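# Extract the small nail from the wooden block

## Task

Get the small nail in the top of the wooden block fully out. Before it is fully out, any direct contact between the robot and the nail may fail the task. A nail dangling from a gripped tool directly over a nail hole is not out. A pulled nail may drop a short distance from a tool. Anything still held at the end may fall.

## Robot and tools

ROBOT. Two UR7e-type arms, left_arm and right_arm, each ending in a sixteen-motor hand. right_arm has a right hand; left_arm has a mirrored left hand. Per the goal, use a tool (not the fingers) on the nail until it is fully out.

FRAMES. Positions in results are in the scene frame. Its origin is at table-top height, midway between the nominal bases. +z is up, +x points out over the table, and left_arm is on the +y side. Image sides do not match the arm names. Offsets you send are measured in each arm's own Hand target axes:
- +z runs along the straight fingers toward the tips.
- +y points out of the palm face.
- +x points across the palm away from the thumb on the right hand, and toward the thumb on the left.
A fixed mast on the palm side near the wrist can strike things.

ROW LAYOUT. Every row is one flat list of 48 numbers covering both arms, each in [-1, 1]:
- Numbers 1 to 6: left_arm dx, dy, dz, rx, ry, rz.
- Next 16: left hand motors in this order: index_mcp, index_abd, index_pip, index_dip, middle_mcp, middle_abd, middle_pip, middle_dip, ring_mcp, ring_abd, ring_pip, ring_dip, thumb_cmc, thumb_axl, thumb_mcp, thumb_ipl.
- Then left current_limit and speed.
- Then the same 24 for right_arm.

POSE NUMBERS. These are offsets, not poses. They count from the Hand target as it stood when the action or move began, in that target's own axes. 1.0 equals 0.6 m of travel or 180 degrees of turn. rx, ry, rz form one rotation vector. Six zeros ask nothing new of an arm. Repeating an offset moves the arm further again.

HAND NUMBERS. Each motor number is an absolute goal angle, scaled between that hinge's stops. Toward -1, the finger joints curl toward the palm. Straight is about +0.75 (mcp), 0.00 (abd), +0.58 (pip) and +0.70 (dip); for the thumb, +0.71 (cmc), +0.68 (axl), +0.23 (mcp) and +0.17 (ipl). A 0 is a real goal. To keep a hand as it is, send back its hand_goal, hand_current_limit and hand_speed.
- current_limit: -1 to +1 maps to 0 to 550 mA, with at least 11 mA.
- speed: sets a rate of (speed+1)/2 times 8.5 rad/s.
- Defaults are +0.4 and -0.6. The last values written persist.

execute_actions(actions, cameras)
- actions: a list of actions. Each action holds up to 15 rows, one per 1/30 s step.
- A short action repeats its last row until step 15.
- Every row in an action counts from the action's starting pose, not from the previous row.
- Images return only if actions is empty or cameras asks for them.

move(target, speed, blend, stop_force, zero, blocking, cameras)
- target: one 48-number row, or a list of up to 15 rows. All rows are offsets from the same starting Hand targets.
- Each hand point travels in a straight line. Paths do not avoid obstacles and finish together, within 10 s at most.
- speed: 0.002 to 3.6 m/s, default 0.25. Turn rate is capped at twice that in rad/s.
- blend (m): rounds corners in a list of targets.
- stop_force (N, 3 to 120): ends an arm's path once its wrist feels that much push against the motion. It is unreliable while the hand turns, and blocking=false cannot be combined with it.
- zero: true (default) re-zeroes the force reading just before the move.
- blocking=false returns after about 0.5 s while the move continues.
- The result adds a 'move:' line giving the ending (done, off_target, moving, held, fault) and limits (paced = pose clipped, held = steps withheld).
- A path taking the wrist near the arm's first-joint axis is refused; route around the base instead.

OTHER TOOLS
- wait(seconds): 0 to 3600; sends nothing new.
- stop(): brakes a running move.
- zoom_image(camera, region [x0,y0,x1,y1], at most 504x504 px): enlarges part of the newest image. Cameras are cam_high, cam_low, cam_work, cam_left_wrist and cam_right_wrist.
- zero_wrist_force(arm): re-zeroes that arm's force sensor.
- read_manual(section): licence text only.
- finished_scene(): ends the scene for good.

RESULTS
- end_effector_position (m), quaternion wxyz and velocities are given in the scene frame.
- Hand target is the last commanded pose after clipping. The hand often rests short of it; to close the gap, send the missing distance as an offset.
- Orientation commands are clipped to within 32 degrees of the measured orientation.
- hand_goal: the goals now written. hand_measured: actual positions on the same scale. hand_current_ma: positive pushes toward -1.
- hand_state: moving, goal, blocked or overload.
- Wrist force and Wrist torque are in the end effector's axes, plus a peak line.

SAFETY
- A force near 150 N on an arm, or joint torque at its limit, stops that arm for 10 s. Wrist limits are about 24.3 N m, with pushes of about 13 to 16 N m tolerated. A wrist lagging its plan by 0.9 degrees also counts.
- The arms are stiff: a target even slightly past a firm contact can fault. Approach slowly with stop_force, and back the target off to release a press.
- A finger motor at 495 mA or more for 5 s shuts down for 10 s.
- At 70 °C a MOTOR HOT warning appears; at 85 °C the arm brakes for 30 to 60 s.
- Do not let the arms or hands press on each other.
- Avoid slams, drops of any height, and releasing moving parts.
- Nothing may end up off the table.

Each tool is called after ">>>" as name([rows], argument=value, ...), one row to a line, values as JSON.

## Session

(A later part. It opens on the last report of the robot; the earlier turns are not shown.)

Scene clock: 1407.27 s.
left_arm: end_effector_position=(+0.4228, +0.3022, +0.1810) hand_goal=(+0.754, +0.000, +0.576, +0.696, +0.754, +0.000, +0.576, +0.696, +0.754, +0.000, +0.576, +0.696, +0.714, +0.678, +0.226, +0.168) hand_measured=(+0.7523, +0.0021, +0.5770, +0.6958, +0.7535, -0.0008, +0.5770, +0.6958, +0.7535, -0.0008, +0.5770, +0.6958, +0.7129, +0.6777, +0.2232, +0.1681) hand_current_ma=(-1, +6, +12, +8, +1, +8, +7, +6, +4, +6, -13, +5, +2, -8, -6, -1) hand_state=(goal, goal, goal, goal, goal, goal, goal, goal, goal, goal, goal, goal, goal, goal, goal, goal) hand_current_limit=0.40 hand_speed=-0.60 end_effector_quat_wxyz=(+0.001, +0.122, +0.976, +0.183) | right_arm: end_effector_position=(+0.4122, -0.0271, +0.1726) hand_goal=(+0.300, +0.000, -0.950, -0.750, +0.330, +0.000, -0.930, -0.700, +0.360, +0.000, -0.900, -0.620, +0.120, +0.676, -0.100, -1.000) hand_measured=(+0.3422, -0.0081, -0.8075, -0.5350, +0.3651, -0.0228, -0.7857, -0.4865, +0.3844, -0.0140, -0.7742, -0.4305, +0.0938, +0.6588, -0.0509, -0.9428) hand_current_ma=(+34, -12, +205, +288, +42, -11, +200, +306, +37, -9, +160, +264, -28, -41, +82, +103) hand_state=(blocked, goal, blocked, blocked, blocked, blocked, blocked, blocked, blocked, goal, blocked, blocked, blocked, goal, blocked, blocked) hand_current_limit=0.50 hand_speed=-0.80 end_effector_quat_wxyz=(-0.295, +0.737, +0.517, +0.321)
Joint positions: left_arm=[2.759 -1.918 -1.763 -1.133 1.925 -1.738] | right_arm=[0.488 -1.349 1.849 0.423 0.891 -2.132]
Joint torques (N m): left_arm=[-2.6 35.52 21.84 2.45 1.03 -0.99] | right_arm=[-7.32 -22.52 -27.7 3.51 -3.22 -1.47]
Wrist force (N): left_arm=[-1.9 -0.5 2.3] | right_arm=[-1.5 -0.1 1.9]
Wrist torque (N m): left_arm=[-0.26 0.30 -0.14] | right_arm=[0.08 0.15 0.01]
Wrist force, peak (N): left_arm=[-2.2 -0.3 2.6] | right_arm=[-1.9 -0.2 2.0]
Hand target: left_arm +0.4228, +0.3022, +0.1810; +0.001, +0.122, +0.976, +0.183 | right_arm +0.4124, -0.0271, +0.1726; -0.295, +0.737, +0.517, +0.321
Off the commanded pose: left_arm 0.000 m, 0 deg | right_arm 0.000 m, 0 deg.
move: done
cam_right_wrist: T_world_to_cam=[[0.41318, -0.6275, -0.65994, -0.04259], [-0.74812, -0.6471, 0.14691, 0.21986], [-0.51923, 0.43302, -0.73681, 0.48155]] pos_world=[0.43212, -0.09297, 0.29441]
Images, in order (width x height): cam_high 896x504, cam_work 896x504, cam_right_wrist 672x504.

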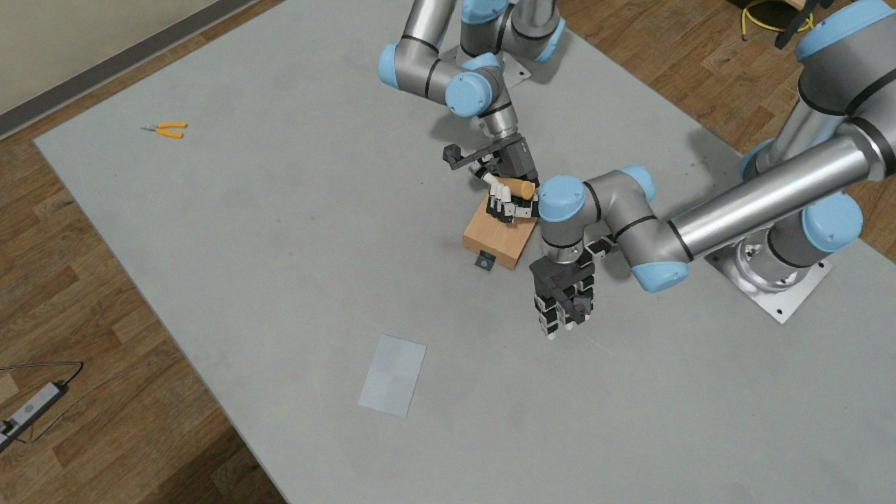

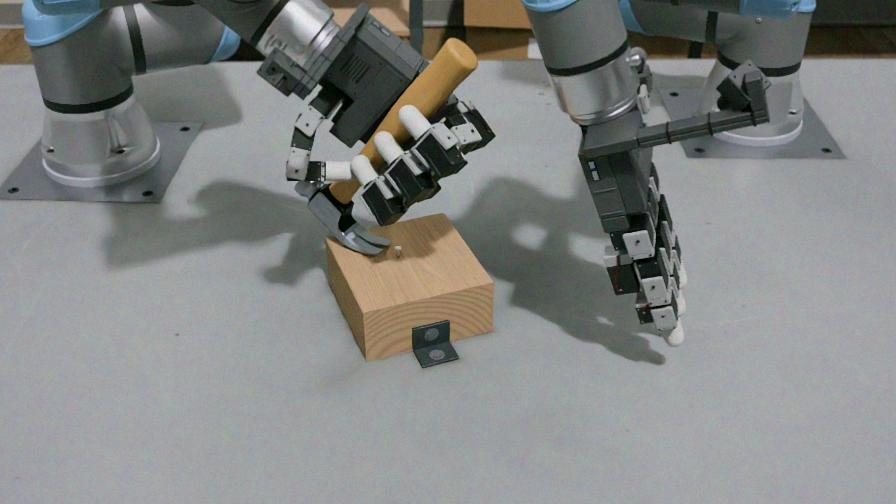

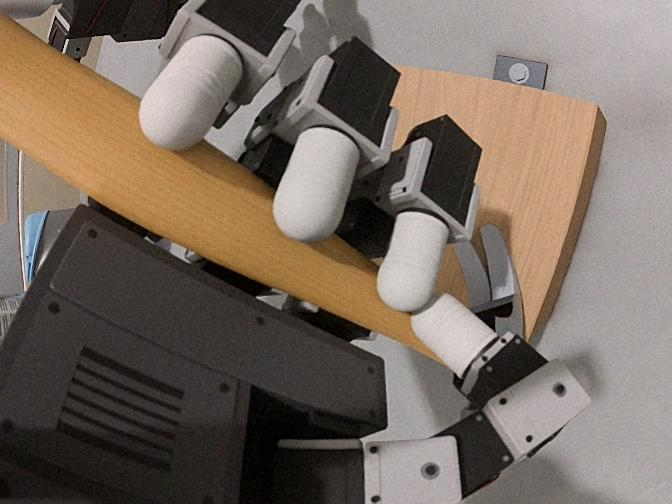

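>>> move(target=[0,0,0,0,0,0,0.754,0,0.576,0.696,0.754,0,0.576,0.696,0.754,0,0.576,0.696,0.714,0.678,0.226,0.168,0.4,-0.6,0.0105,0.0033,0.0125,0,0,0,0.3,0,-0.95,-0.75,0.33,0,-0.93,-0.7,0.36,0,-0.9,-0.62,0.12,0.6766,-0.1,-1,0.5,-0.8], speed=0.01, stop_force=4, cameras=["cam_work","cam_right_wrist"])

>>> zoom_image(camera="cam_work", region=[350, 215, 420, 275])

>>> zoom_image(camera="cam_right_wrist", region=[400, 180, 580, 360])

Scene clock: 1420.63 s.
left_arm: end_effector_position=(+0.4228, +0.3022, +0.1810) hand_goal=(+0.754, +0.000, +0.576, +0.696, +0.754, +0.000, +0.576, +0.696, +0.754, +0.000, +0.576, +0.696, +0.714, +0.678, +0.226, +0.168) hand_measured=(+0.7535, +0.0007, +0.5782, +0.6971, +0.7535, -0.0008, +0.5770, +0.6958, +0.7535, +0.0007, +0.5757, +0.6958, +0.7142, +0.6767, +0.2242, +0.1681) hand_current_ma=(+3, +3, +12, +8, +5, +4, +5, +8, +7, +4, -8, +3, +4, -14, -8, -2) hand_state=(goal, goal, goal, goal, goal, goal, goal, goal, goal, goal, goal, goal, goal, goal, goal, goal) hand_current_limit=0.40 hand_speed=-0.60 end_effector_quat_wxyz=(+0.001, +0.122, +0.976, +0.183) | right_arm: end_effector_position=(+0.4171, -0.0183, +0.1727) hand_goal=(+0.300, +0.000, -0.950, -0.750, +0.330, +0.000, -0.930, -0.700, +0.360, +0.000, -0.900, -0.620, +0.120, +0.676, -0.100, -1.000) hand_measured=(+0.3422, -0.0081, -0.8075, -0.5350, +0.3651, -0.0228, -0.7857, -0.4865, +0.3832, -0.0140, -0.7742, -0.4318, +0.0938, +0.6588, -0.0509, -0.9428) hand_current_ma=(+64, -23, +195, +305, +31, -25, +204, +309, +41, -35, +170, +280, -36, -31, +87, +102) hand_state=(blocked, goal, blocked, blocked, blocked, blocked, blocked, blocked, blocked, goal, blocked, blocked, blocked, goal, blocked, blocked) hand_current_limit=0.50 hand_speed=-0.80 end_effector_quat_wxyz=(-0.295, +0.737, +0.517, +0.321)
Joint positions: left_arm=[2.759 -1.918 -1.763 -1.133 1.925 -1.738] | right_arm=[0.504 -1.329 1.821 0.421 0.901 -2.116]
Joint torques (N m): left_arm=[-2.64 35.9 22.13 2.4 1.01 -1.02] | right_arm=[7.34 -23.16 -27.24 -1.42 1.08 1.27]
Wrist force (N): left_arm=[-2.0 -0.6 2.5] | right_arm=[-2.1 -0.3 1.9]
Wrist torque (N m): left_arm=[-0.29 0.32 -0.14] | right_arm=[0.08 0.19 -0.15]
Wrist force, peak (N): left_arm=[-2.0 -0.7 2.6] | right_arm=[-2.1 -0.3 2.1]
Hand target: left_arm +0.4228, +0.3022, +0.1810; +0.001, +0.122, +0.976, +0.183 | right_arm +0.4171, -0.0183, +0.1727; -0.295, +0.737, +0.517, +0.321
Off the commanded pose: left_arm 0.000 m, 0 deg | right_arm 0.000 m, 0 deg.
move: done
cam_right_wrist: T_world_to_cam=[[0.41318, -0.6275, -0.65994, -0.03909], [-0.74812, -0.6471, 0.14691, 0.22914], [-0.51923, 0.43302, -0.73681, 0.4804]] pos_world=[0.43701, -0.08427, 0.29451]

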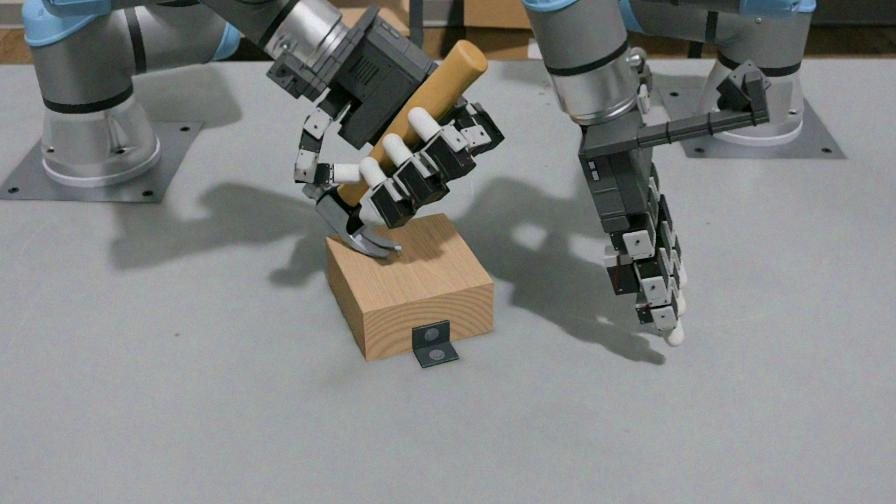

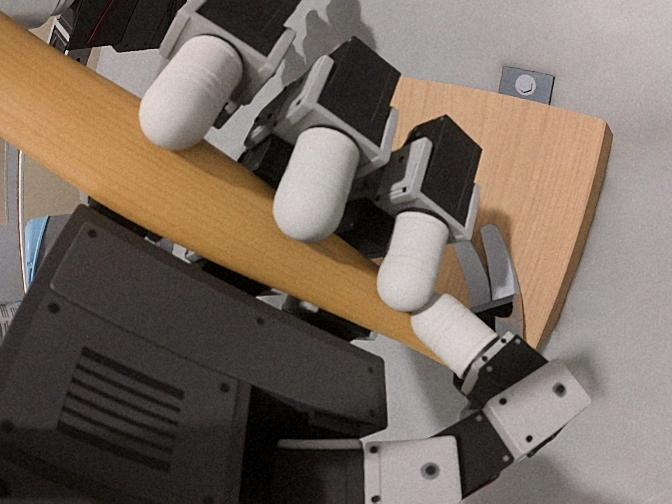

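Scaled by 7.200 from the camera's image (finer frame: 1280x720).

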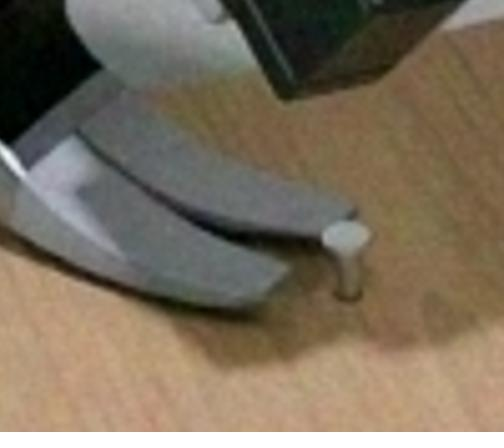

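Scaled by 2.800 from the camera's image (finer frame: 960x720).

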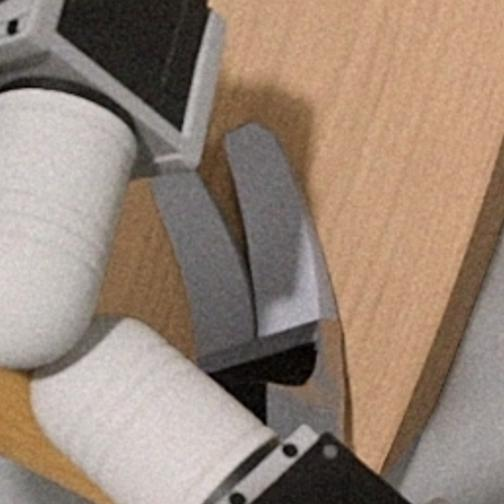

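>>> move(target=[0,0,0,0,0,0,0.754,0,0.576,0.696,0.754,0,0.576,0.696,0.754,0,0.576,0.696,0.714,0.678,0.226,0.168,0.4,-0.6,0.0073,0.0023,0.0088,0,0,0,0.3,0,-0.95,-0.75,0.33,0,-0.93,-0.7,0.36,0,-0.9,-0.62,0.12,0.6766,-0.1,-1,0.5,-0.8], speed=0.01, stop_force=4, cameras=["cam_work","cam_right_wrist"])

>>> zoom_image(camera="cam_work", region=[350, 215, 420, 275])

>>> zoom_image(camera="cam_right_wrist", region=[400, 180, 580, 360])

Scene clock: 1434.00 s.
left_arm: end_effector_position=(+0.4228, +0.3022, +0.1810) hand_goal=(+0.754, +0.000, +0.576, +0.696, +0.754, +0.000, +0.576, +0.696, +0.754, +0.000, +0.576, +0.696, +0.714, +0.678, +0.226, +0.168) hand_measured=(+0.7523, -0.0008, +0.5770, +0.6958, +0.7523, -0.0008, +0.5757, +0.6958, +0.7535, -0.0008, +0.5782, +0.6971, +0.7142, +0.6777, +0.2242, +0.1681) hand_current_ma=(+0, +7, +11, +7, +4, +0, +5, +3, +9, +11, -5, -1, +4, -14, -9, +2) hand_state=(goal, goal, goal, goal, goal, goal, goal, goal, goal, goal, goal, goal, goal, goal, goal, goal) hand_current_limit=0.40 hand_speed=-0.60 end_effector_quat_wxyz=(+0.001, +0.122, +0.976, +0.183) | right_arm: end_effector_position=(+0.4205, -0.0122, +0.1727) hand_goal=(+0.300, +0.000, -0.950, -0.750, +0.330, +0.000, -0.930, -0.700, +0.360, +0.000, -0.900, -0.620, +0.120, +0.676, -0.100, -1.000) hand_measured=(+0.3422, -0.0081, -0.8075, -0.5350, +0.3651, -0.0228, -0.7857, -0.4865, +0.3844, -0.0140, -0.7755, -0.4318, +0.0926, +0.6588, -0.0509, -0.9428) hand_current_ma=(+58, -22, +207, +303, +59, -27, +189, +313, +52, -15, +165, +267, -24, -31, +97, +106) hand_state=(blocked, goal, blocked, blocked, blocked, blocked, blocked, blocked, blocked, goal, blocked, blocked, blocked, goal, blocked, blocked) hand_current_limit=0.50 hand_speed=-0.80 end_effector_quat_wxyz=(-0.295, +0.737, +0.517, +0.321)
Joint positions: left_arm=[2.759 -1.918 -1.763 -1.133 1.925 -1.738] | right_arm=[0.515 -1.315 1.802 0.42 0.908 -2.105]
Joint torques (N m): left_arm=[-2.02 36.67 21.08 2.39 1 -1.08] | right_arm=[6.7 -23.18 -27.77 -1.34 1.17 1.17]
Wrist force (N): left_arm=[-1.9 -0.5 2.6] | right_arm=[-2.1 -0.2 1.6]
Wrist torque (N m): left_arm=[-0.28 0.31 -0.14] | right_arm=[0.12 0.18 -0.14]
Wrist force, peak (N): left_arm=[-2.1 -0.8 2.7] | right_arm=[-2.1 -0.5 1.9]
Hand target: left_arm +0.4228, +0.3022, +0.1810; +0.001, +0.122, +0.976, +0.183 | right_arm +0.4205, -0.0122, +0.1727; -0.295, +0.737, +0.517, +0.321
Off the commanded pose: left_arm 0.000 m, 0 deg | right_arm 0.000 m, 0 deg.
move: done
cam_right_wrist: T_world_to_cam=[[0.41318, -0.6275, -0.65994, -0.03667], [-0.74812, -0.6471, 0.14691, 0.23571], [-0.51923, 0.43302, -0.73681, 0.47941]] pos_world=[0.44042, -0.07807, 0.29441]

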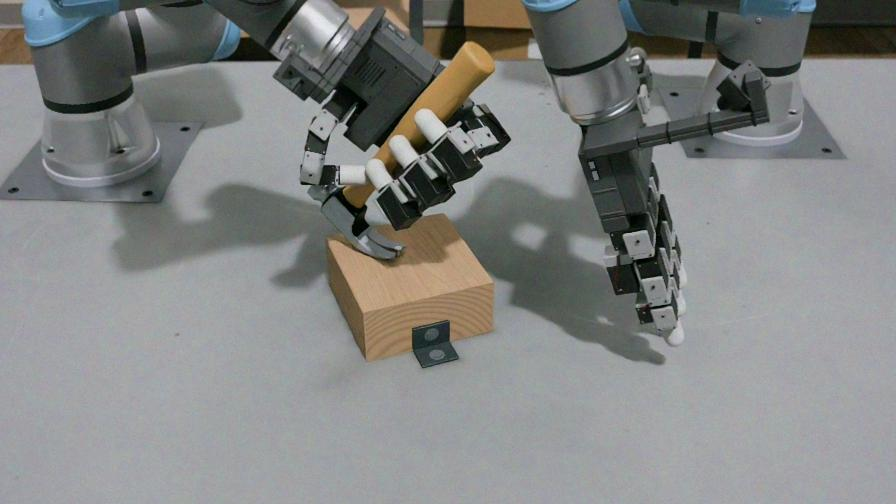

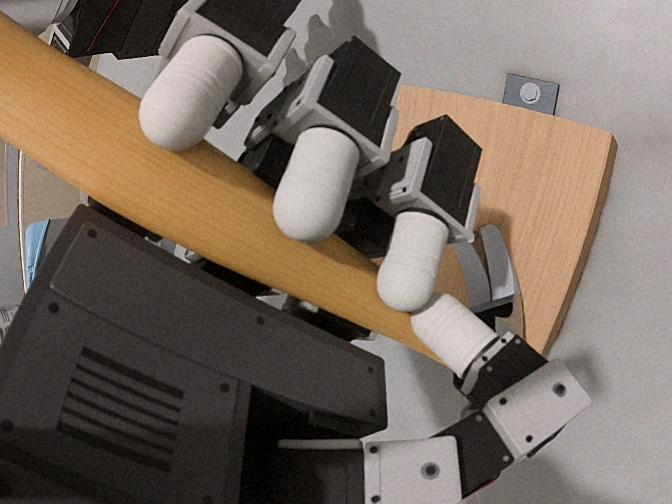

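Scaled by 7.200 from the camera's image (finer frame: 1280x720).

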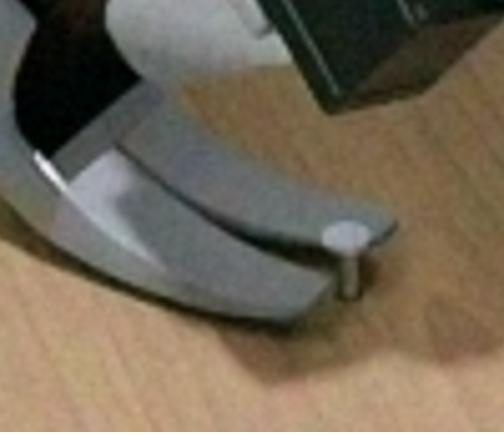

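Scaled by 2.800 from the camera's image (finer frame: 960x720).

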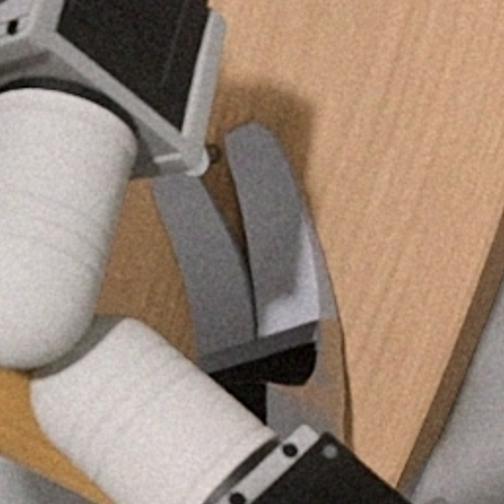

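>>> move(target=[0,0,0,0,0,0,0.754,0,0.576,0.696,0.754,0,0.576,0.696,0.754,0,0.576,0.696,0.714,0.678,0.226,0.168,0.4,-0.6,0.0073,0.0023,0.0088,0,0,0,0.3,0,-0.95,-0.75,0.33,0,-0.93,-0.7,0.36,0,-0.9,-0.62,0.12,0.6766,-0.1,-1,0.5,-0.8], speed=0.01, stop_force=4, cameras=["cam_work","cam_right_wrist"])

>>> zoom_image(camera="cam_work", region=[350, 215, 420, 275])

>>> zoom_image(camera="cam_right_wrist", region=[440, 200, 530, 320])

Scene clock: 1444.30 s.
left_arm: end_effector_position=(+0.4228, +0.3022, +0.1810) hand_goal=(+0.754, +0.000, +0.576, +0.696, +0.754, +0.000, +0.576, +0.696, +0.754, +0.000, +0.576, +0.696, +0.714, +0.678, +0.226, +0.168) hand_measured=(+0.7535, +0.0007, +0.5770, +0.6958, +0.7535, -0.0008, +0.5770, +0.6971, +0.7535, -0.0023, +0.5757, +0.6945, +0.7142, +0.6777, +0.2242, +0.1672) hand_current_ma=(+1, -1, +9, +11, +0, +6, +8, +1, +3, +3, -7, +2, +0, -9, -8, -1) hand_state=(goal, goal, goal, goal, goal, goal, goal, goal, goal, goal, goal, goal, goal, goal, goal, goal) hand_current_limit=0.40 hand_speed=-0.60 end_effector_quat_wxyz=(+0.001, +0.122, +0.976, +0.183) | right_arm: end_effector_position=(+0.4238, -0.0060, +0.1727) hand_goal=(+0.300, +0.000, -0.950, -0.750, +0.330, +0.000, -0.930, -0.700, +0.360, +0.000, -0.900, -0.620, +0.120, +0.676, -0.100, -1.000) hand_measured=(+0.3422, -0.0081, -0.8075, -0.5350, +0.3651, -0.0228, -0.7857, -0.4865, +0.3844, -0.0140, -0.7742, -0.4318, +0.0938, +0.6588, -0.0509, -0.9428) hand_current_ma=(+57, -4, +188, +294, +43, -21, +190, +299, +46, -21, +162, +274, -23, -26, +98, +101) hand_state=(blocked, goal, blocked, blocked, blocked, blocked, blocked, blocked, blocked, goal, blocked, blocked, blocked, goal, blocked, blocked) hand_current_limit=0.50 hand_speed=-0.80 end_effector_quat_wxyz=(-0.295, +0.737, +0.517, +0.321)
Joint positions: left_arm=[2.759 -1.918 -1.763 -1.133 1.925 -1.738] | right_arm=[0.526 -1.302 1.782 0.419 0.914 -2.094]
Joint torques (N m): left_arm=[-3.22 36.06 22.17 2.4 1.06 -1.2] | right_arm=[7.17 -25.38 -28.57 -1.55 1.13 1.19]
Wrist force (N): left_arm=[-2.1 -0.6 2.6] | right_arm=[-2.0 -0.5 1.6]
Wrist torque (N m): left_arm=[-0.30 0.34 -0.15] | right_arm=[0.12 0.17 -0.12]
Wrist force, peak (N): left_arm=[-2.1 -0.6 2.8] | right_arm=[-2.3 -1.0 1.5]
Hand target: left_arm +0.4228, +0.3022, +0.1810; +0.001, +0.122, +0.976, +0.183 | right_arm +0.4238, -0.0060, +0.1727; -0.295, +0.737, +0.517, +0.321
Off the commanded pose: left_arm 0.000 m, 0 deg | right_arm 0.000 m, 0 deg.
move: done
cam_right_wrist: T_world_to_cam=[[0.41318, -0.6275, -0.65994, -0.0342], [-0.74812, -0.6471, 0.14691, 0.24213], [-0.51923, 0.43302, -0.73681, 0.47848]] pos_world=[0.44372, -0.07197, 0.29441]

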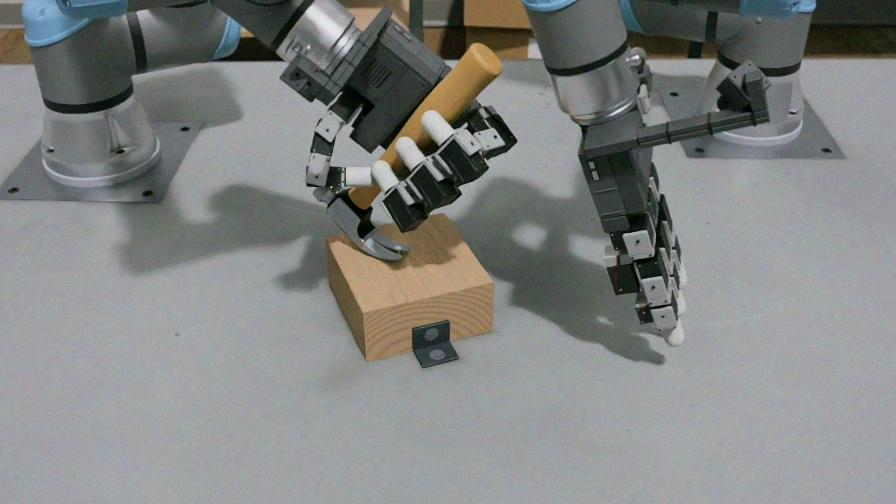

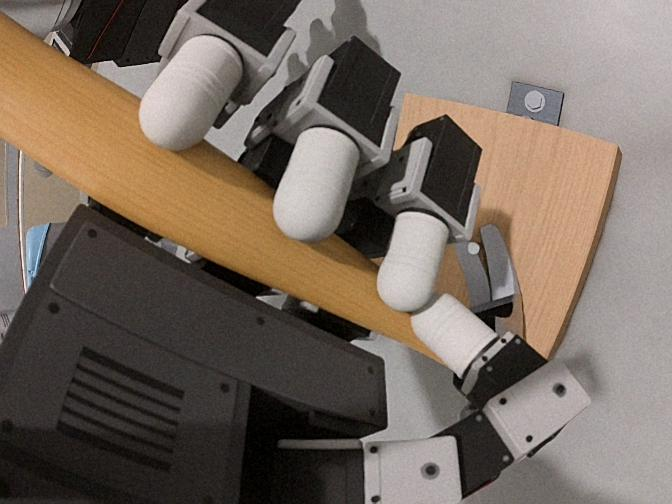

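Scaled by 7.200 from the camera's image (finer frame: 1280x720).

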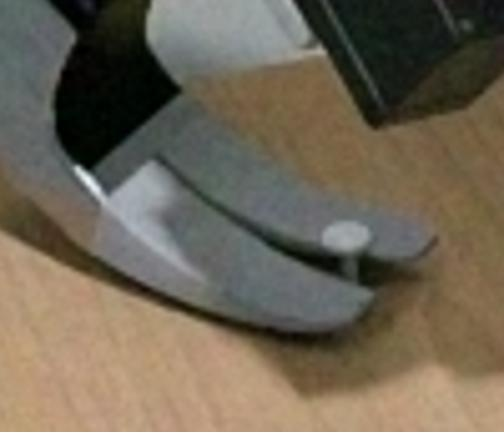

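Scaled by 4.200 from the camera's image (finer frame: 960x720).

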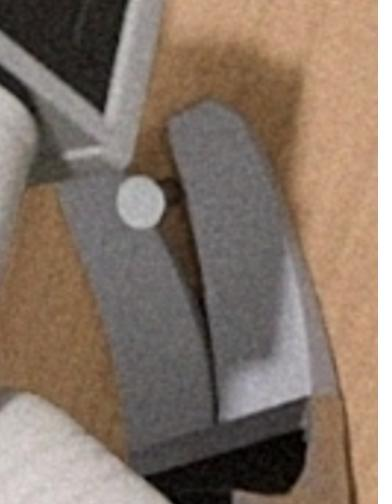

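>>> move(target=[0,0,0,0,0,0,0.754,0,0.576,0.696,0.754,0,0.576,0.696,0.754,0,0.576,0.696,0.714,0.678,0.226,0.168,0.4,-0.6,0.0042,0.0016,0.0049,0,0,0,0.3,0,-0.95,-0.75,0.33,0,-0.93,-0.7,0.36,0,-0.9,-0.62,0.12,0.6766,-0.1,-1,0.5,-0.8], speed=0.01, stop_force=5, cameras=["cam_work","cam_right_wrist"])

>>> zoom_image(camera="cam_work", region=[350, 215, 420, 275])

>>> zoom_image(camera="cam_right_wrist", region=[440, 200, 530, 320])

Scene clock: 1469.40 s.
left_arm: end_effector_position=(+0.4228, +0.3022, +0.1810) hand_goal=(+0.754, +0.000, +0.576, +0.696, +0.754, +0.000, +0.576, +0.696, +0.754, +0.000, +0.576, +0.696, +0.714, +0.678, +0.226, +0.168) hand_measured=(+0.7535, +0.0007, +0.5770, +0.6958, +0.7535, +0.0007, +0.5770, +0.6958, +0.7535, -0.0008, +0.5770, +0.6958, +0.7142, +0.6788, +0.2232, +0.1672) hand_current_ma=(+0, +6, +15, +6, +5, +1, +4, +2, +9, +7, -6, +3, +4, -13, -10, +0) hand_state=(goal, goal, goal, goal, goal, goal, goal, goal, goal, goal, goal, goal, goal, goal, goal, goal) hand_current_limit=0.40 hand_speed=-0.60 end_effector_quat_wxyz=(+0.001, +0.122, +0.976, +0.183) | right_arm: end_effector_position=(+0.4259, -0.0026, +0.1727) hand_goal=(+0.300, +0.000, -0.950, -0.750, +0.330, +0.000, -0.930, -0.700, +0.360, +0.000, -0.900, -0.620, +0.120, +0.676, -0.100, -1.000) hand_measured=(+0.3483, -0.0081, -0.8075, -0.5362, +0.3651, -0.0228, -0.7819, -0.4916, +0.3844, -0.0140, -0.7729, -0.4343, +0.0938, +0.6588, -0.0509, -0.9428) hand_current_ma=(+58, -6, +216, +298, +60, -12, +211, +305, +28, -1, +167, +275, -32, -20, +88, +102) hand_state=(blocked, goal, blocked, blocked, blocked, blocked, blocked, blocked, blocked, goal, blocked, blocked, blocked, goal, blocked, blocked) hand_current_limit=0.50 hand_speed=-0.80 end_effector_quat_wxyz=(-0.295, +0.737, +0.517, +0.321)
Joint positions: left_arm=[2.759 -1.918 -1.763 -1.133 1.925 -1.738] | right_arm=[0.531 -1.294 1.77 0.419 0.918 -2.089]
Joint torques (N m): left_arm=[-2.89 36.13 21.97 2.43 1.11 -1.16] | right_arm=[6.7 -26.04 -29.32 2.85 1.15 0.96]
Wrist force (N): left_arm=[-2.0 -0.8 2.4] | right_arm=[-2.4 -2.3 1.4]
Wrist torque (N m): left_arm=[-0.30 0.32 -0.14] | right_arm=[0.02 0.18 -0.08]
Wrist force, peak (N): left_arm=[-2.0 -0.7 2.7] | right_arm=[-2.8 -2.4 1.4]
Hand target: left_arm +0.4228, +0.3022, +0.1810; +0.001, +0.122, +0.976, +0.183 | right_arm +0.4259, -0.0026, +0.1727; -0.295, +0.737, +0.517, +0.321
Off the commanded pose: left_arm 0.000 m, 0 deg | right_arm 0.000 m, 0 deg.
move: done
cam_right_wrist: T_world_to_cam=[[0.41318, -0.6275, -0.65994, -0.03287], [-0.74812, -0.6471, 0.14691, 0.24588], [-0.51923, 0.43302, -0.73681, 0.47817]] pos_world=[0.44582, -0.06857, 0.29451]

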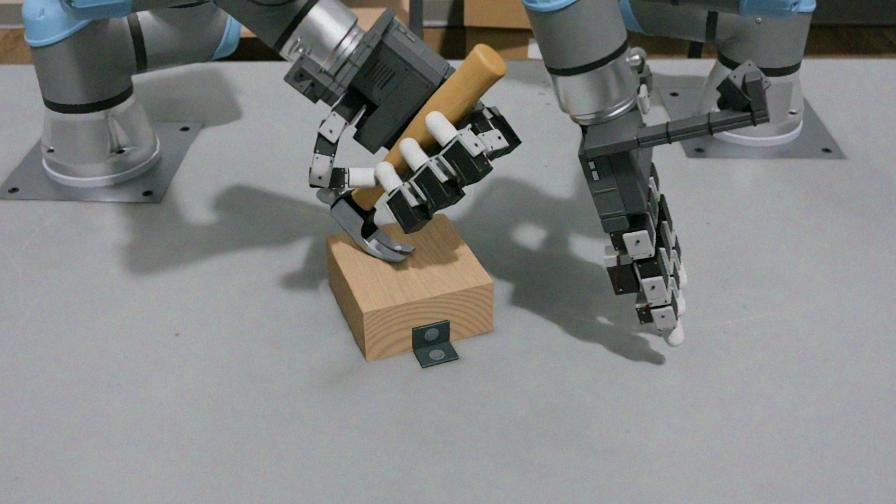

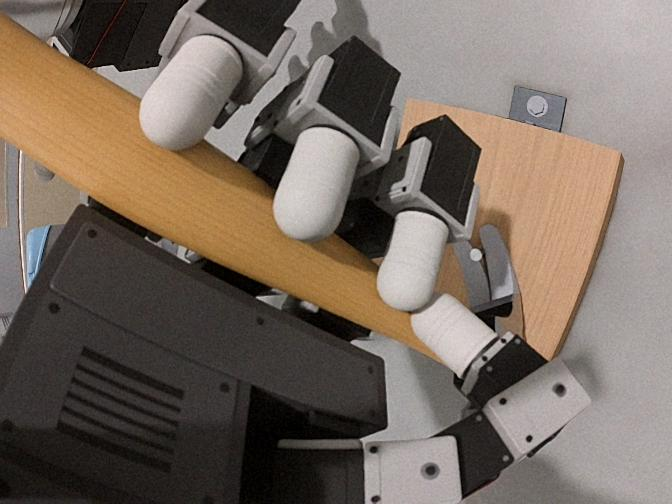

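Scaled by 7.200 from the camera's image (finer frame: 1280x720).

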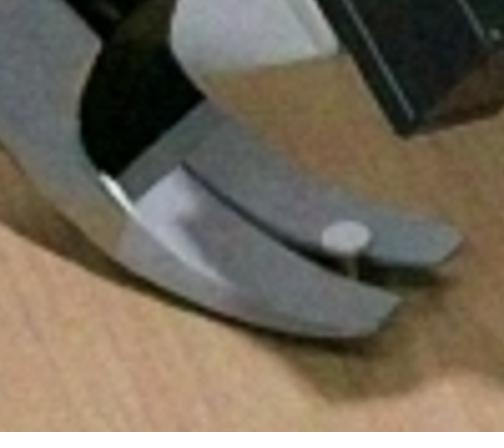

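Scaled by 4.200 from the camera's image (finer frame: 960x720).

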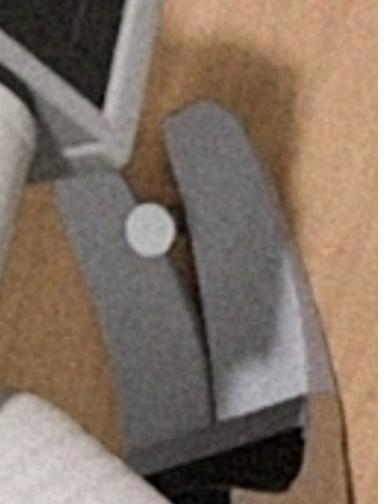

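>>> move(target=[0,0,0,0,0,0,0.754,0,0.576,0.696,0.754,0,0.576,0.696,0.754,0,0.576,0.696,0.714,0.678,0.226,0.168,0.4,-0.6,0.0063,0.0006,0.0078,0,0,0,0.3,0,-0.95,-0.75,0.33,0,-0.93,-0.7,0.36,0,-0.9,-0.62,0.12,0.6766,-0.1,-1,0.5,-0.8], speed=0.01, stop_force=5, cameras=["cam_work","cam_right_wrist"])

>>> zoom_image(camera="cam_work", region=[350, 215, 420, 275])

>>> zoom_image(camera="cam_right_wrist", region=[440, 200, 530, 320])

Scene clock: 1511.03 s.
left_arm: end_effector_position=(+0.4228, +0.3022, +0.1810) hand_goal=(+0.754, +0.000, +0.576, +0.696, +0.754, +0.000, +0.576, +0.696, +0.754, +0.000, +0.576, +0.696, +0.714, +0.678, +0.226, +0.168) hand_measured=(+0.7535, -0.0008, +0.5770, +0.6958, +0.7535, -0.0008, +0.5770, +0.6958, +0.7523, +0.0007, +0.5770, +0.6958, +0.7129, +0.6777, +0.2242, +0.1681) hand_current_ma=(-3, +0, +16, +12, +1, +6, +3, -2, +7, +4, -3, +4, +2, -16, -11, +1) hand_state=(goal, goal, goal, goal, goal, goal, goal, goal, goal, goal, goal, goal, goal, goal, goal, goal) hand_current_limit=0.40 hand_speed=-0.60 end_effector_quat_wxyz=(+0.001, +0.122, +0.976, +0.183) | right_arm: end_effector_position=(+0.4280, +0.0030, +0.1727) hand_goal=(+0.300, +0.000, -0.950, -0.750, +0.330, +0.000, -0.930, -0.700, +0.360, +0.000, -0.900, -0.620, +0.120, +0.676, -0.100, -1.000) hand_measured=(+0.3483, -0.0081, -0.8075, -0.5362, +0.3651, -0.0228, -0.7819, -0.4916, +0.3844, -0.0140, -0.7729, -0.4343, +0.0938, +0.6577, -0.0509, -0.9428) hand_current_ma=(+52, -5, +191, +286, +54, -29, +209, +277, +49, -13, +166, +280, -36, -18, +85, +103) hand_state=(blocked, goal, blocked, blocked, blocked, blocked, blocked, blocked, blocked, goal, blocked, blocked, blocked, goal, blocked, blocked) hand_current_limit=0.50 hand_speed=-0.80 end_effector_quat_wxyz=(-0.295, +0.737, +0.517, +0.321)
Joint positions: left_arm=[2.759 -1.918 -1.763 -1.133 1.925 -1.738] | right_arm=[0.542 -1.283 1.754 0.418 0.924 -2.079]
Joint torques (N m): left_arm=[-3.07 36.42 21.54 2.41 1.03 -1.17] | right_arm=[6.72 -27.15 -29.1 -1.9 1.2 1]
Wrist force (N): left_arm=[-1.9 -0.6 2.4] | right_arm=[-2.3 -1.9 1.5]
Wrist torque (N m): left_arm=[-0.28 0.31 -0.14] | right_arm=[0.05 0.18 -0.10]
Wrist force, peak (N): left_arm=[-2.0 -0.7 2.8] | right_arm=[-2.7 -2.4 1.6]
Hand target: left_arm +0.4228, +0.3022, +0.1810; +0.001, +0.122, +0.976, +0.183 | right_arm +0.4280, +0.0030, +0.1727; -0.295, +0.737, +0.517, +0.321
Off the commanded pose: left_arm 0.000 m, 0 deg | right_arm 0.000 m, 0 deg.
move: done
cam_right_wrist: T_world_to_cam=[[0.41318, -0.6275, -0.65994, -0.03016], [-0.74812, -0.6471, 0.14691, 0.25115], [-0.51923, 0.43302, -0.73681, 0.4768]] pos_world=[0.44792, -0.06287, 0.29451]

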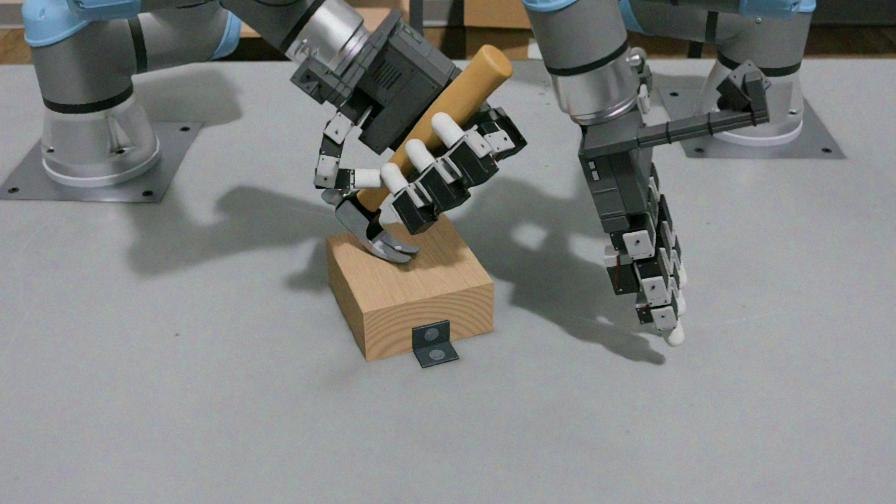

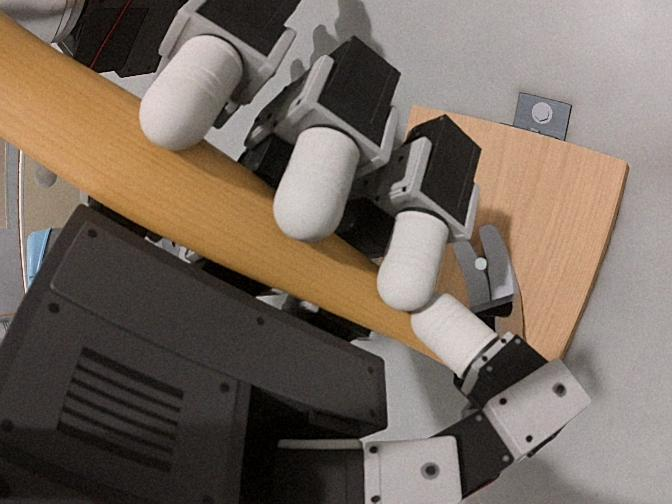

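Scaled by 7.200 from the camera's image (finer frame: 1280x720).

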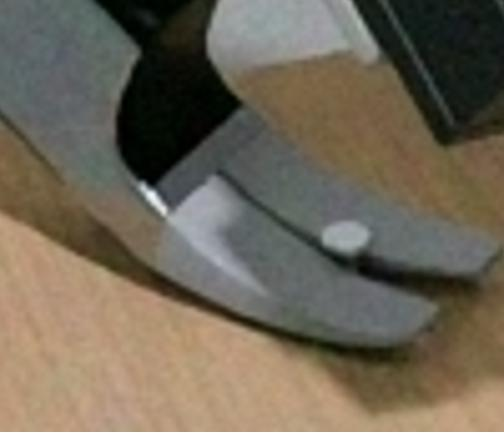

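Scaled by 4.200 from the camera's image (finer frame: 960x720).

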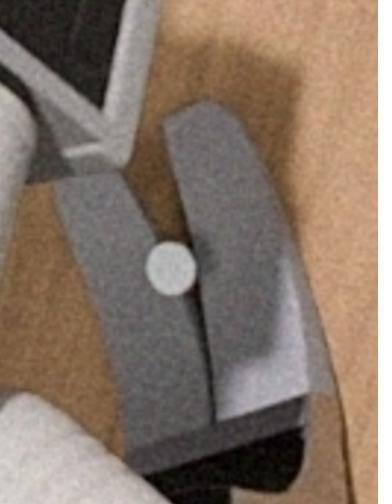

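>>> move(target=[0,0,0,0,0,0,0.754,0,0.576,0.696,0.754,0,0.576,0.696,0.754,0,0.576,0.696,0.714,0.678,0.226,0.168,0.4,-0.6,-0.0045,0.0006,0.0036,0,0,0,0.3,0,-0.95,-0.75,0.33,0,-0.93,-0.7,0.36,0,-0.9,-0.62,0.12,0.6766,-0.1,-1,0.5,-0.8], speed=0.006, stop_force=3, cameras=["cam_work"])

>>> zoom_image(camera="cam_work", region=[350, 215, 420, 275])

Scene clock: 1550.40 s.
left_arm: end_effector_position=(+0.4228, +0.3022, +0.1810) hand_goal=(+0.754, +0.000, +0.576, +0.696, +0.754, +0.000, +0.576, +0.696, +0.754, +0.000, +0.576, +0.696, +0.714, +0.678, +0.226, +0.168) hand_measured=(+0.7535, +0.0007, +0.5770, +0.6971, +0.7523, -0.0008, +0.5770, +0.6958, +0.7547, -0.0008, +0.5770, +0.6958, +0.7142, +0.6767, +0.2232, +0.1681) hand_current_ma=(-1, +2, +5, +9, +4, +8, +3, +0, +7, +4, -6, +0, +1, -14, -11, +5) hand_state=(goal, goal, goal, goal, goal, goal, goal, goal, goal, goal, goal, goal, goal, goal, goal, goal) hand_current_limit=0.40 hand_speed=-0.60 end_effector_quat_wxyz=(+0.001, +0.122, +0.976, +0.183) | right_arm: end_effector_position=(+0.4280, +0.0030, +0.1706) hand_goal=(+0.300, +0.000, -0.950, -0.750, +0.330, +0.000, -0.930, -0.700, +0.360, +0.000, -0.900, -0.620, +0.120, +0.676, -0.100, -1.000) hand_measured=(+0.3495, -0.0081, -0.8075, -0.5362, +0.3651, -0.0228, -0.7819, -0.4916, +0.3832, -0.0140, -0.7729, -0.4343, +0.0938, +0.6577, -0.0509, -0.9447) hand_current_ma=(+61, -11, +198, +317, +38, -22, +199, +303, +32, -22, +152, +249, -34, -22, +97, +115) hand_state=(blocked, goal, blocked, blocked, blocked, blocked, blocked, blocked, blocked, goal, blocked, blocked, blocked, goal, blocked, blocked) hand_current_limit=0.50 hand_speed=-0.80 end_effector_quat_wxyz=(-0.295, +0.737, +0.517, +0.321)
Joint positions: left_arm=[2.759 -1.918 -1.763 -1.133 1.925 -1.738] | right_arm=[0.542 -1.28 1.757 0.413 0.924 -2.079]
Joint torques (N m): left_arm=[-2.52 36.25 21.6 2.42 1.05 -1.21] | right_arm=[7.05 -47.18 -27.25 3.03 1.34 0.57]
Wrist force (N): left_arm=[-2.1 -0.7 2.7] | right_arm=[-1.9 -0.9 1.0]
Wrist torque (N m): left_arm=[-0.32 0.35 -0.16] | right_arm=[0.12 0.21 -0.15]
Wrist force, peak (N): left_arm=[-2.1 -0.8 2.9] | right_arm=[5.3 -0.9 -3.4]
Hand target: left_arm +0.4228, +0.3022, +0.1810; +0.001, +0.122, +0.976, +0.183 | right_arm +0.4280, +0.0030, +0.1706; -0.295, +0.737, +0.517, +0.321 (not the last commanded pose)
Off the commanded pose: left_arm 0.000 m, 0 deg | right_arm 0.001 m, 0 deg.
move: contact (right_arm)

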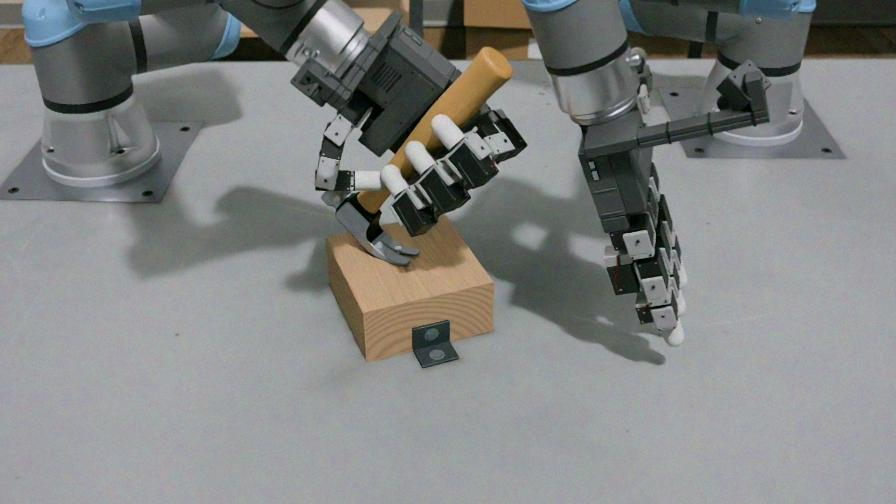

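Scaled by 7.200 from the camera's image (finer frame: 1280x720).

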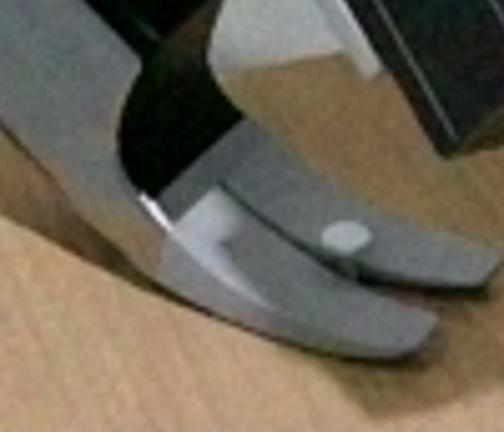

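>>> move(target=[0,0,0,0,0,0,0.754,0,0.576,0.696,0.754,0,0.576,0.696,0.754,0,0.576,0.696,0.714,0.678,0.226,0.168,0.4,-0.6,-0.0060,-0.0067,-0.0290,-0.0022,0.0487,-0.0109,0.3,0,-0.95,-0.75,0.33,0,-0.93,-0.7,0.36,0,-0.9,-0.62,0.12,0.6766,-0.1,-1,0.5,-0.8], speed=0.02, cameras=["cam_work","cam_right_wrist"])

>>> zoom_image(camera="cam_work", region=[350, 215, 420, 275])

>>> zoom_image(camera="cam_right_wrist", region=[400, 180, 580, 360])

Scene clock: 1572.03 s.
left_arm: end_effector_position=(+0.4228, +0.3022, +0.1810) hand_goal=(+0.754, +0.000, +0.576, +0.696, +0.754, +0.000, +0.576, +0.696, +0.754, +0.000, +0.576, +0.696, +0.714, +0.678, +0.226, +0.168) hand_measured=(+0.7535, +0.0007, +0.5770, +0.6971, +0.7535, +0.0007, +0.5770, +0.6958, +0.7535, +0.0007, +0.5757, +0.6958, +0.7154, +0.6777, +0.2242, +0.1672) hand_current_ma=(-3, +12, +10, +11, +1, +8, +2, +3, +3, +4, -8, -2, +5, -11, -7, +8) hand_state=(goal, goal, goal, goal, goal, goal, goal, goal, goal, goal, goal, goal, goal, goal, goal, goal) hand_current_limit=0.40 hand_speed=-0.60 end_effector_quat_wxyz=(+0.001, +0.122, +0.976, +0.183) | right_arm: end_effector_position=(+0.4203, -0.0112, +0.1790) hand_goal=(+0.300, +0.000, -0.950, -0.750, +0.330, +0.000, -0.930, -0.700, +0.360, +0.000, -0.900, -0.620, +0.120, +0.676, -0.100, -1.000) hand_measured=(+0.3495, -0.0066, -0.8075, -0.5362, +0.3651, -0.0228, -0.7819, -0.4916, +0.3832, -0.0140, -0.7729, -0.4343, +0.0938, +0.6577, -0.0509, -0.9457) hand_current_ma=(+56, -17, +195, +301, +62, -29, +203, +302, +25, -13, +166, +257, -32, -43, +79, +93) hand_state=(blocked, goal, blocked, blocked, blocked, blocked, blocked, blocked, blocked, goal, blocked, blocked, blocked, goal, blocked, blocked) hand_current_limit=0.50 hand_speed=-0.80 end_effector_quat_wxyz=(-0.325, +0.702, +0.504, +0.383)
Joint positions: left_arm=[2.759 -1.918 -1.763 -1.133 1.925 -1.738] | right_arm=[0.478 -1.376 1.912 0.213 0.814 -2.058]
Joint torques (N m): left_arm=[-3.66 35.82 21.71 2.37 0.95 -1.35] | right_arm=[-6.42 -41.43 -14.15 -1.75 -3.18 0.93]
Wrist force (N): left_arm=[-1.9 -0.5 2.7] | right_arm=[-2.6 -1.4 0.9]
Wrist torque (N m): left_arm=[-0.30 0.31 -0.14] | right_arm=[0.06 0.21 -0.12]
Wrist force, peak (N): left_arm=[-2.3 -0.7 2.8] | right_arm=[-2.7 -1.5 0.9]
Hand target: left_arm +0.4228, +0.3022, +0.1810; +0.001, +0.122, +0.976, +0.183 | right_arm +0.4203, -0.0112, +0.1790; -0.325, +0.702, +0.504, +0.383
Off the commanded pose: left_arm 0.000 m, 0 deg | right_arm 0.000 m, 0 deg.
move: done
cam_right_wrist: T_world_to_cam=[[0.46443, -0.53316, -0.70714, -0.04379], [-0.75356, -0.65738, 0.00073, 0.26364], [-0.46525, 0.53253, -0.70707, 0.45669]] pos_world=[0.43148, -0.09324, 0.29175]

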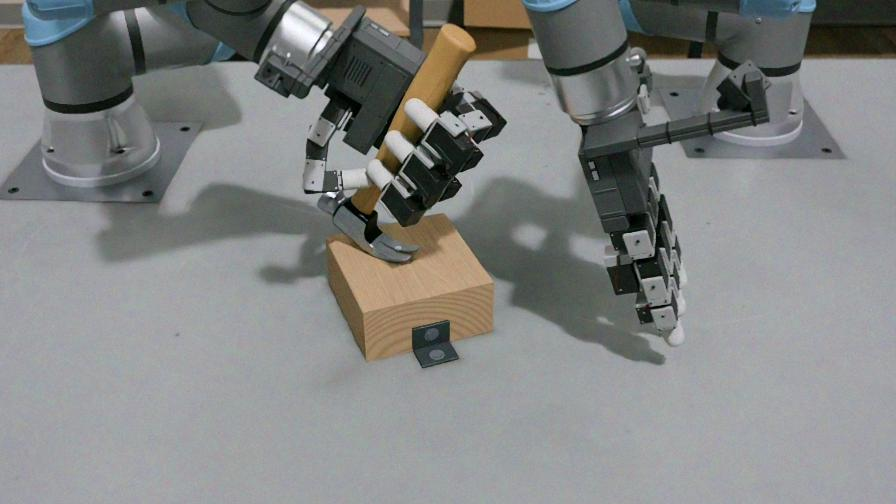

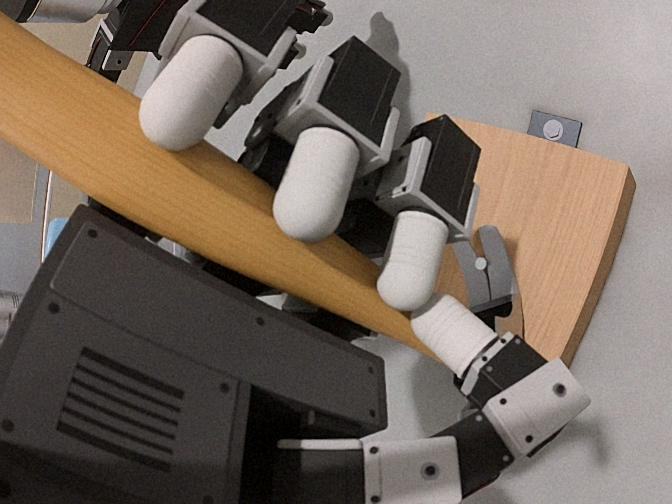

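Scaled by 7.200 from the camera's image (finer frame: 1280x720).

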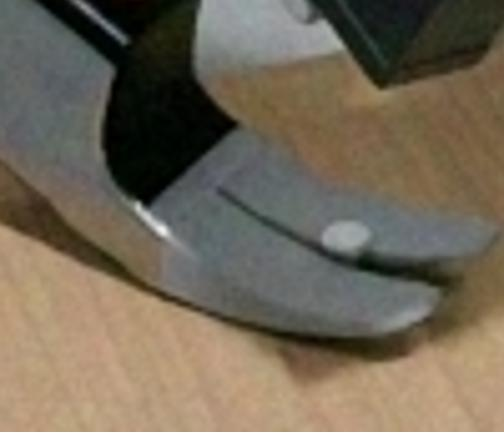

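Scaled by 2.800 from the camera's image (finer frame: 960x720).

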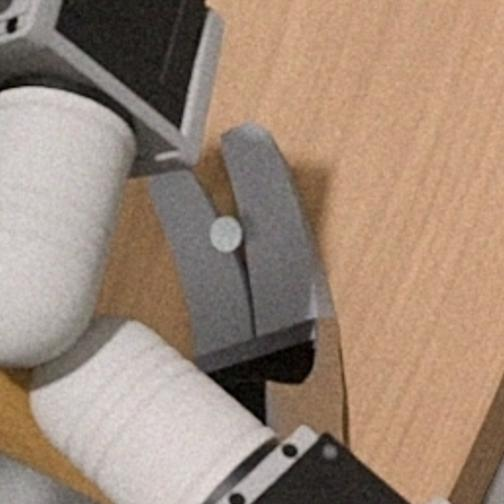

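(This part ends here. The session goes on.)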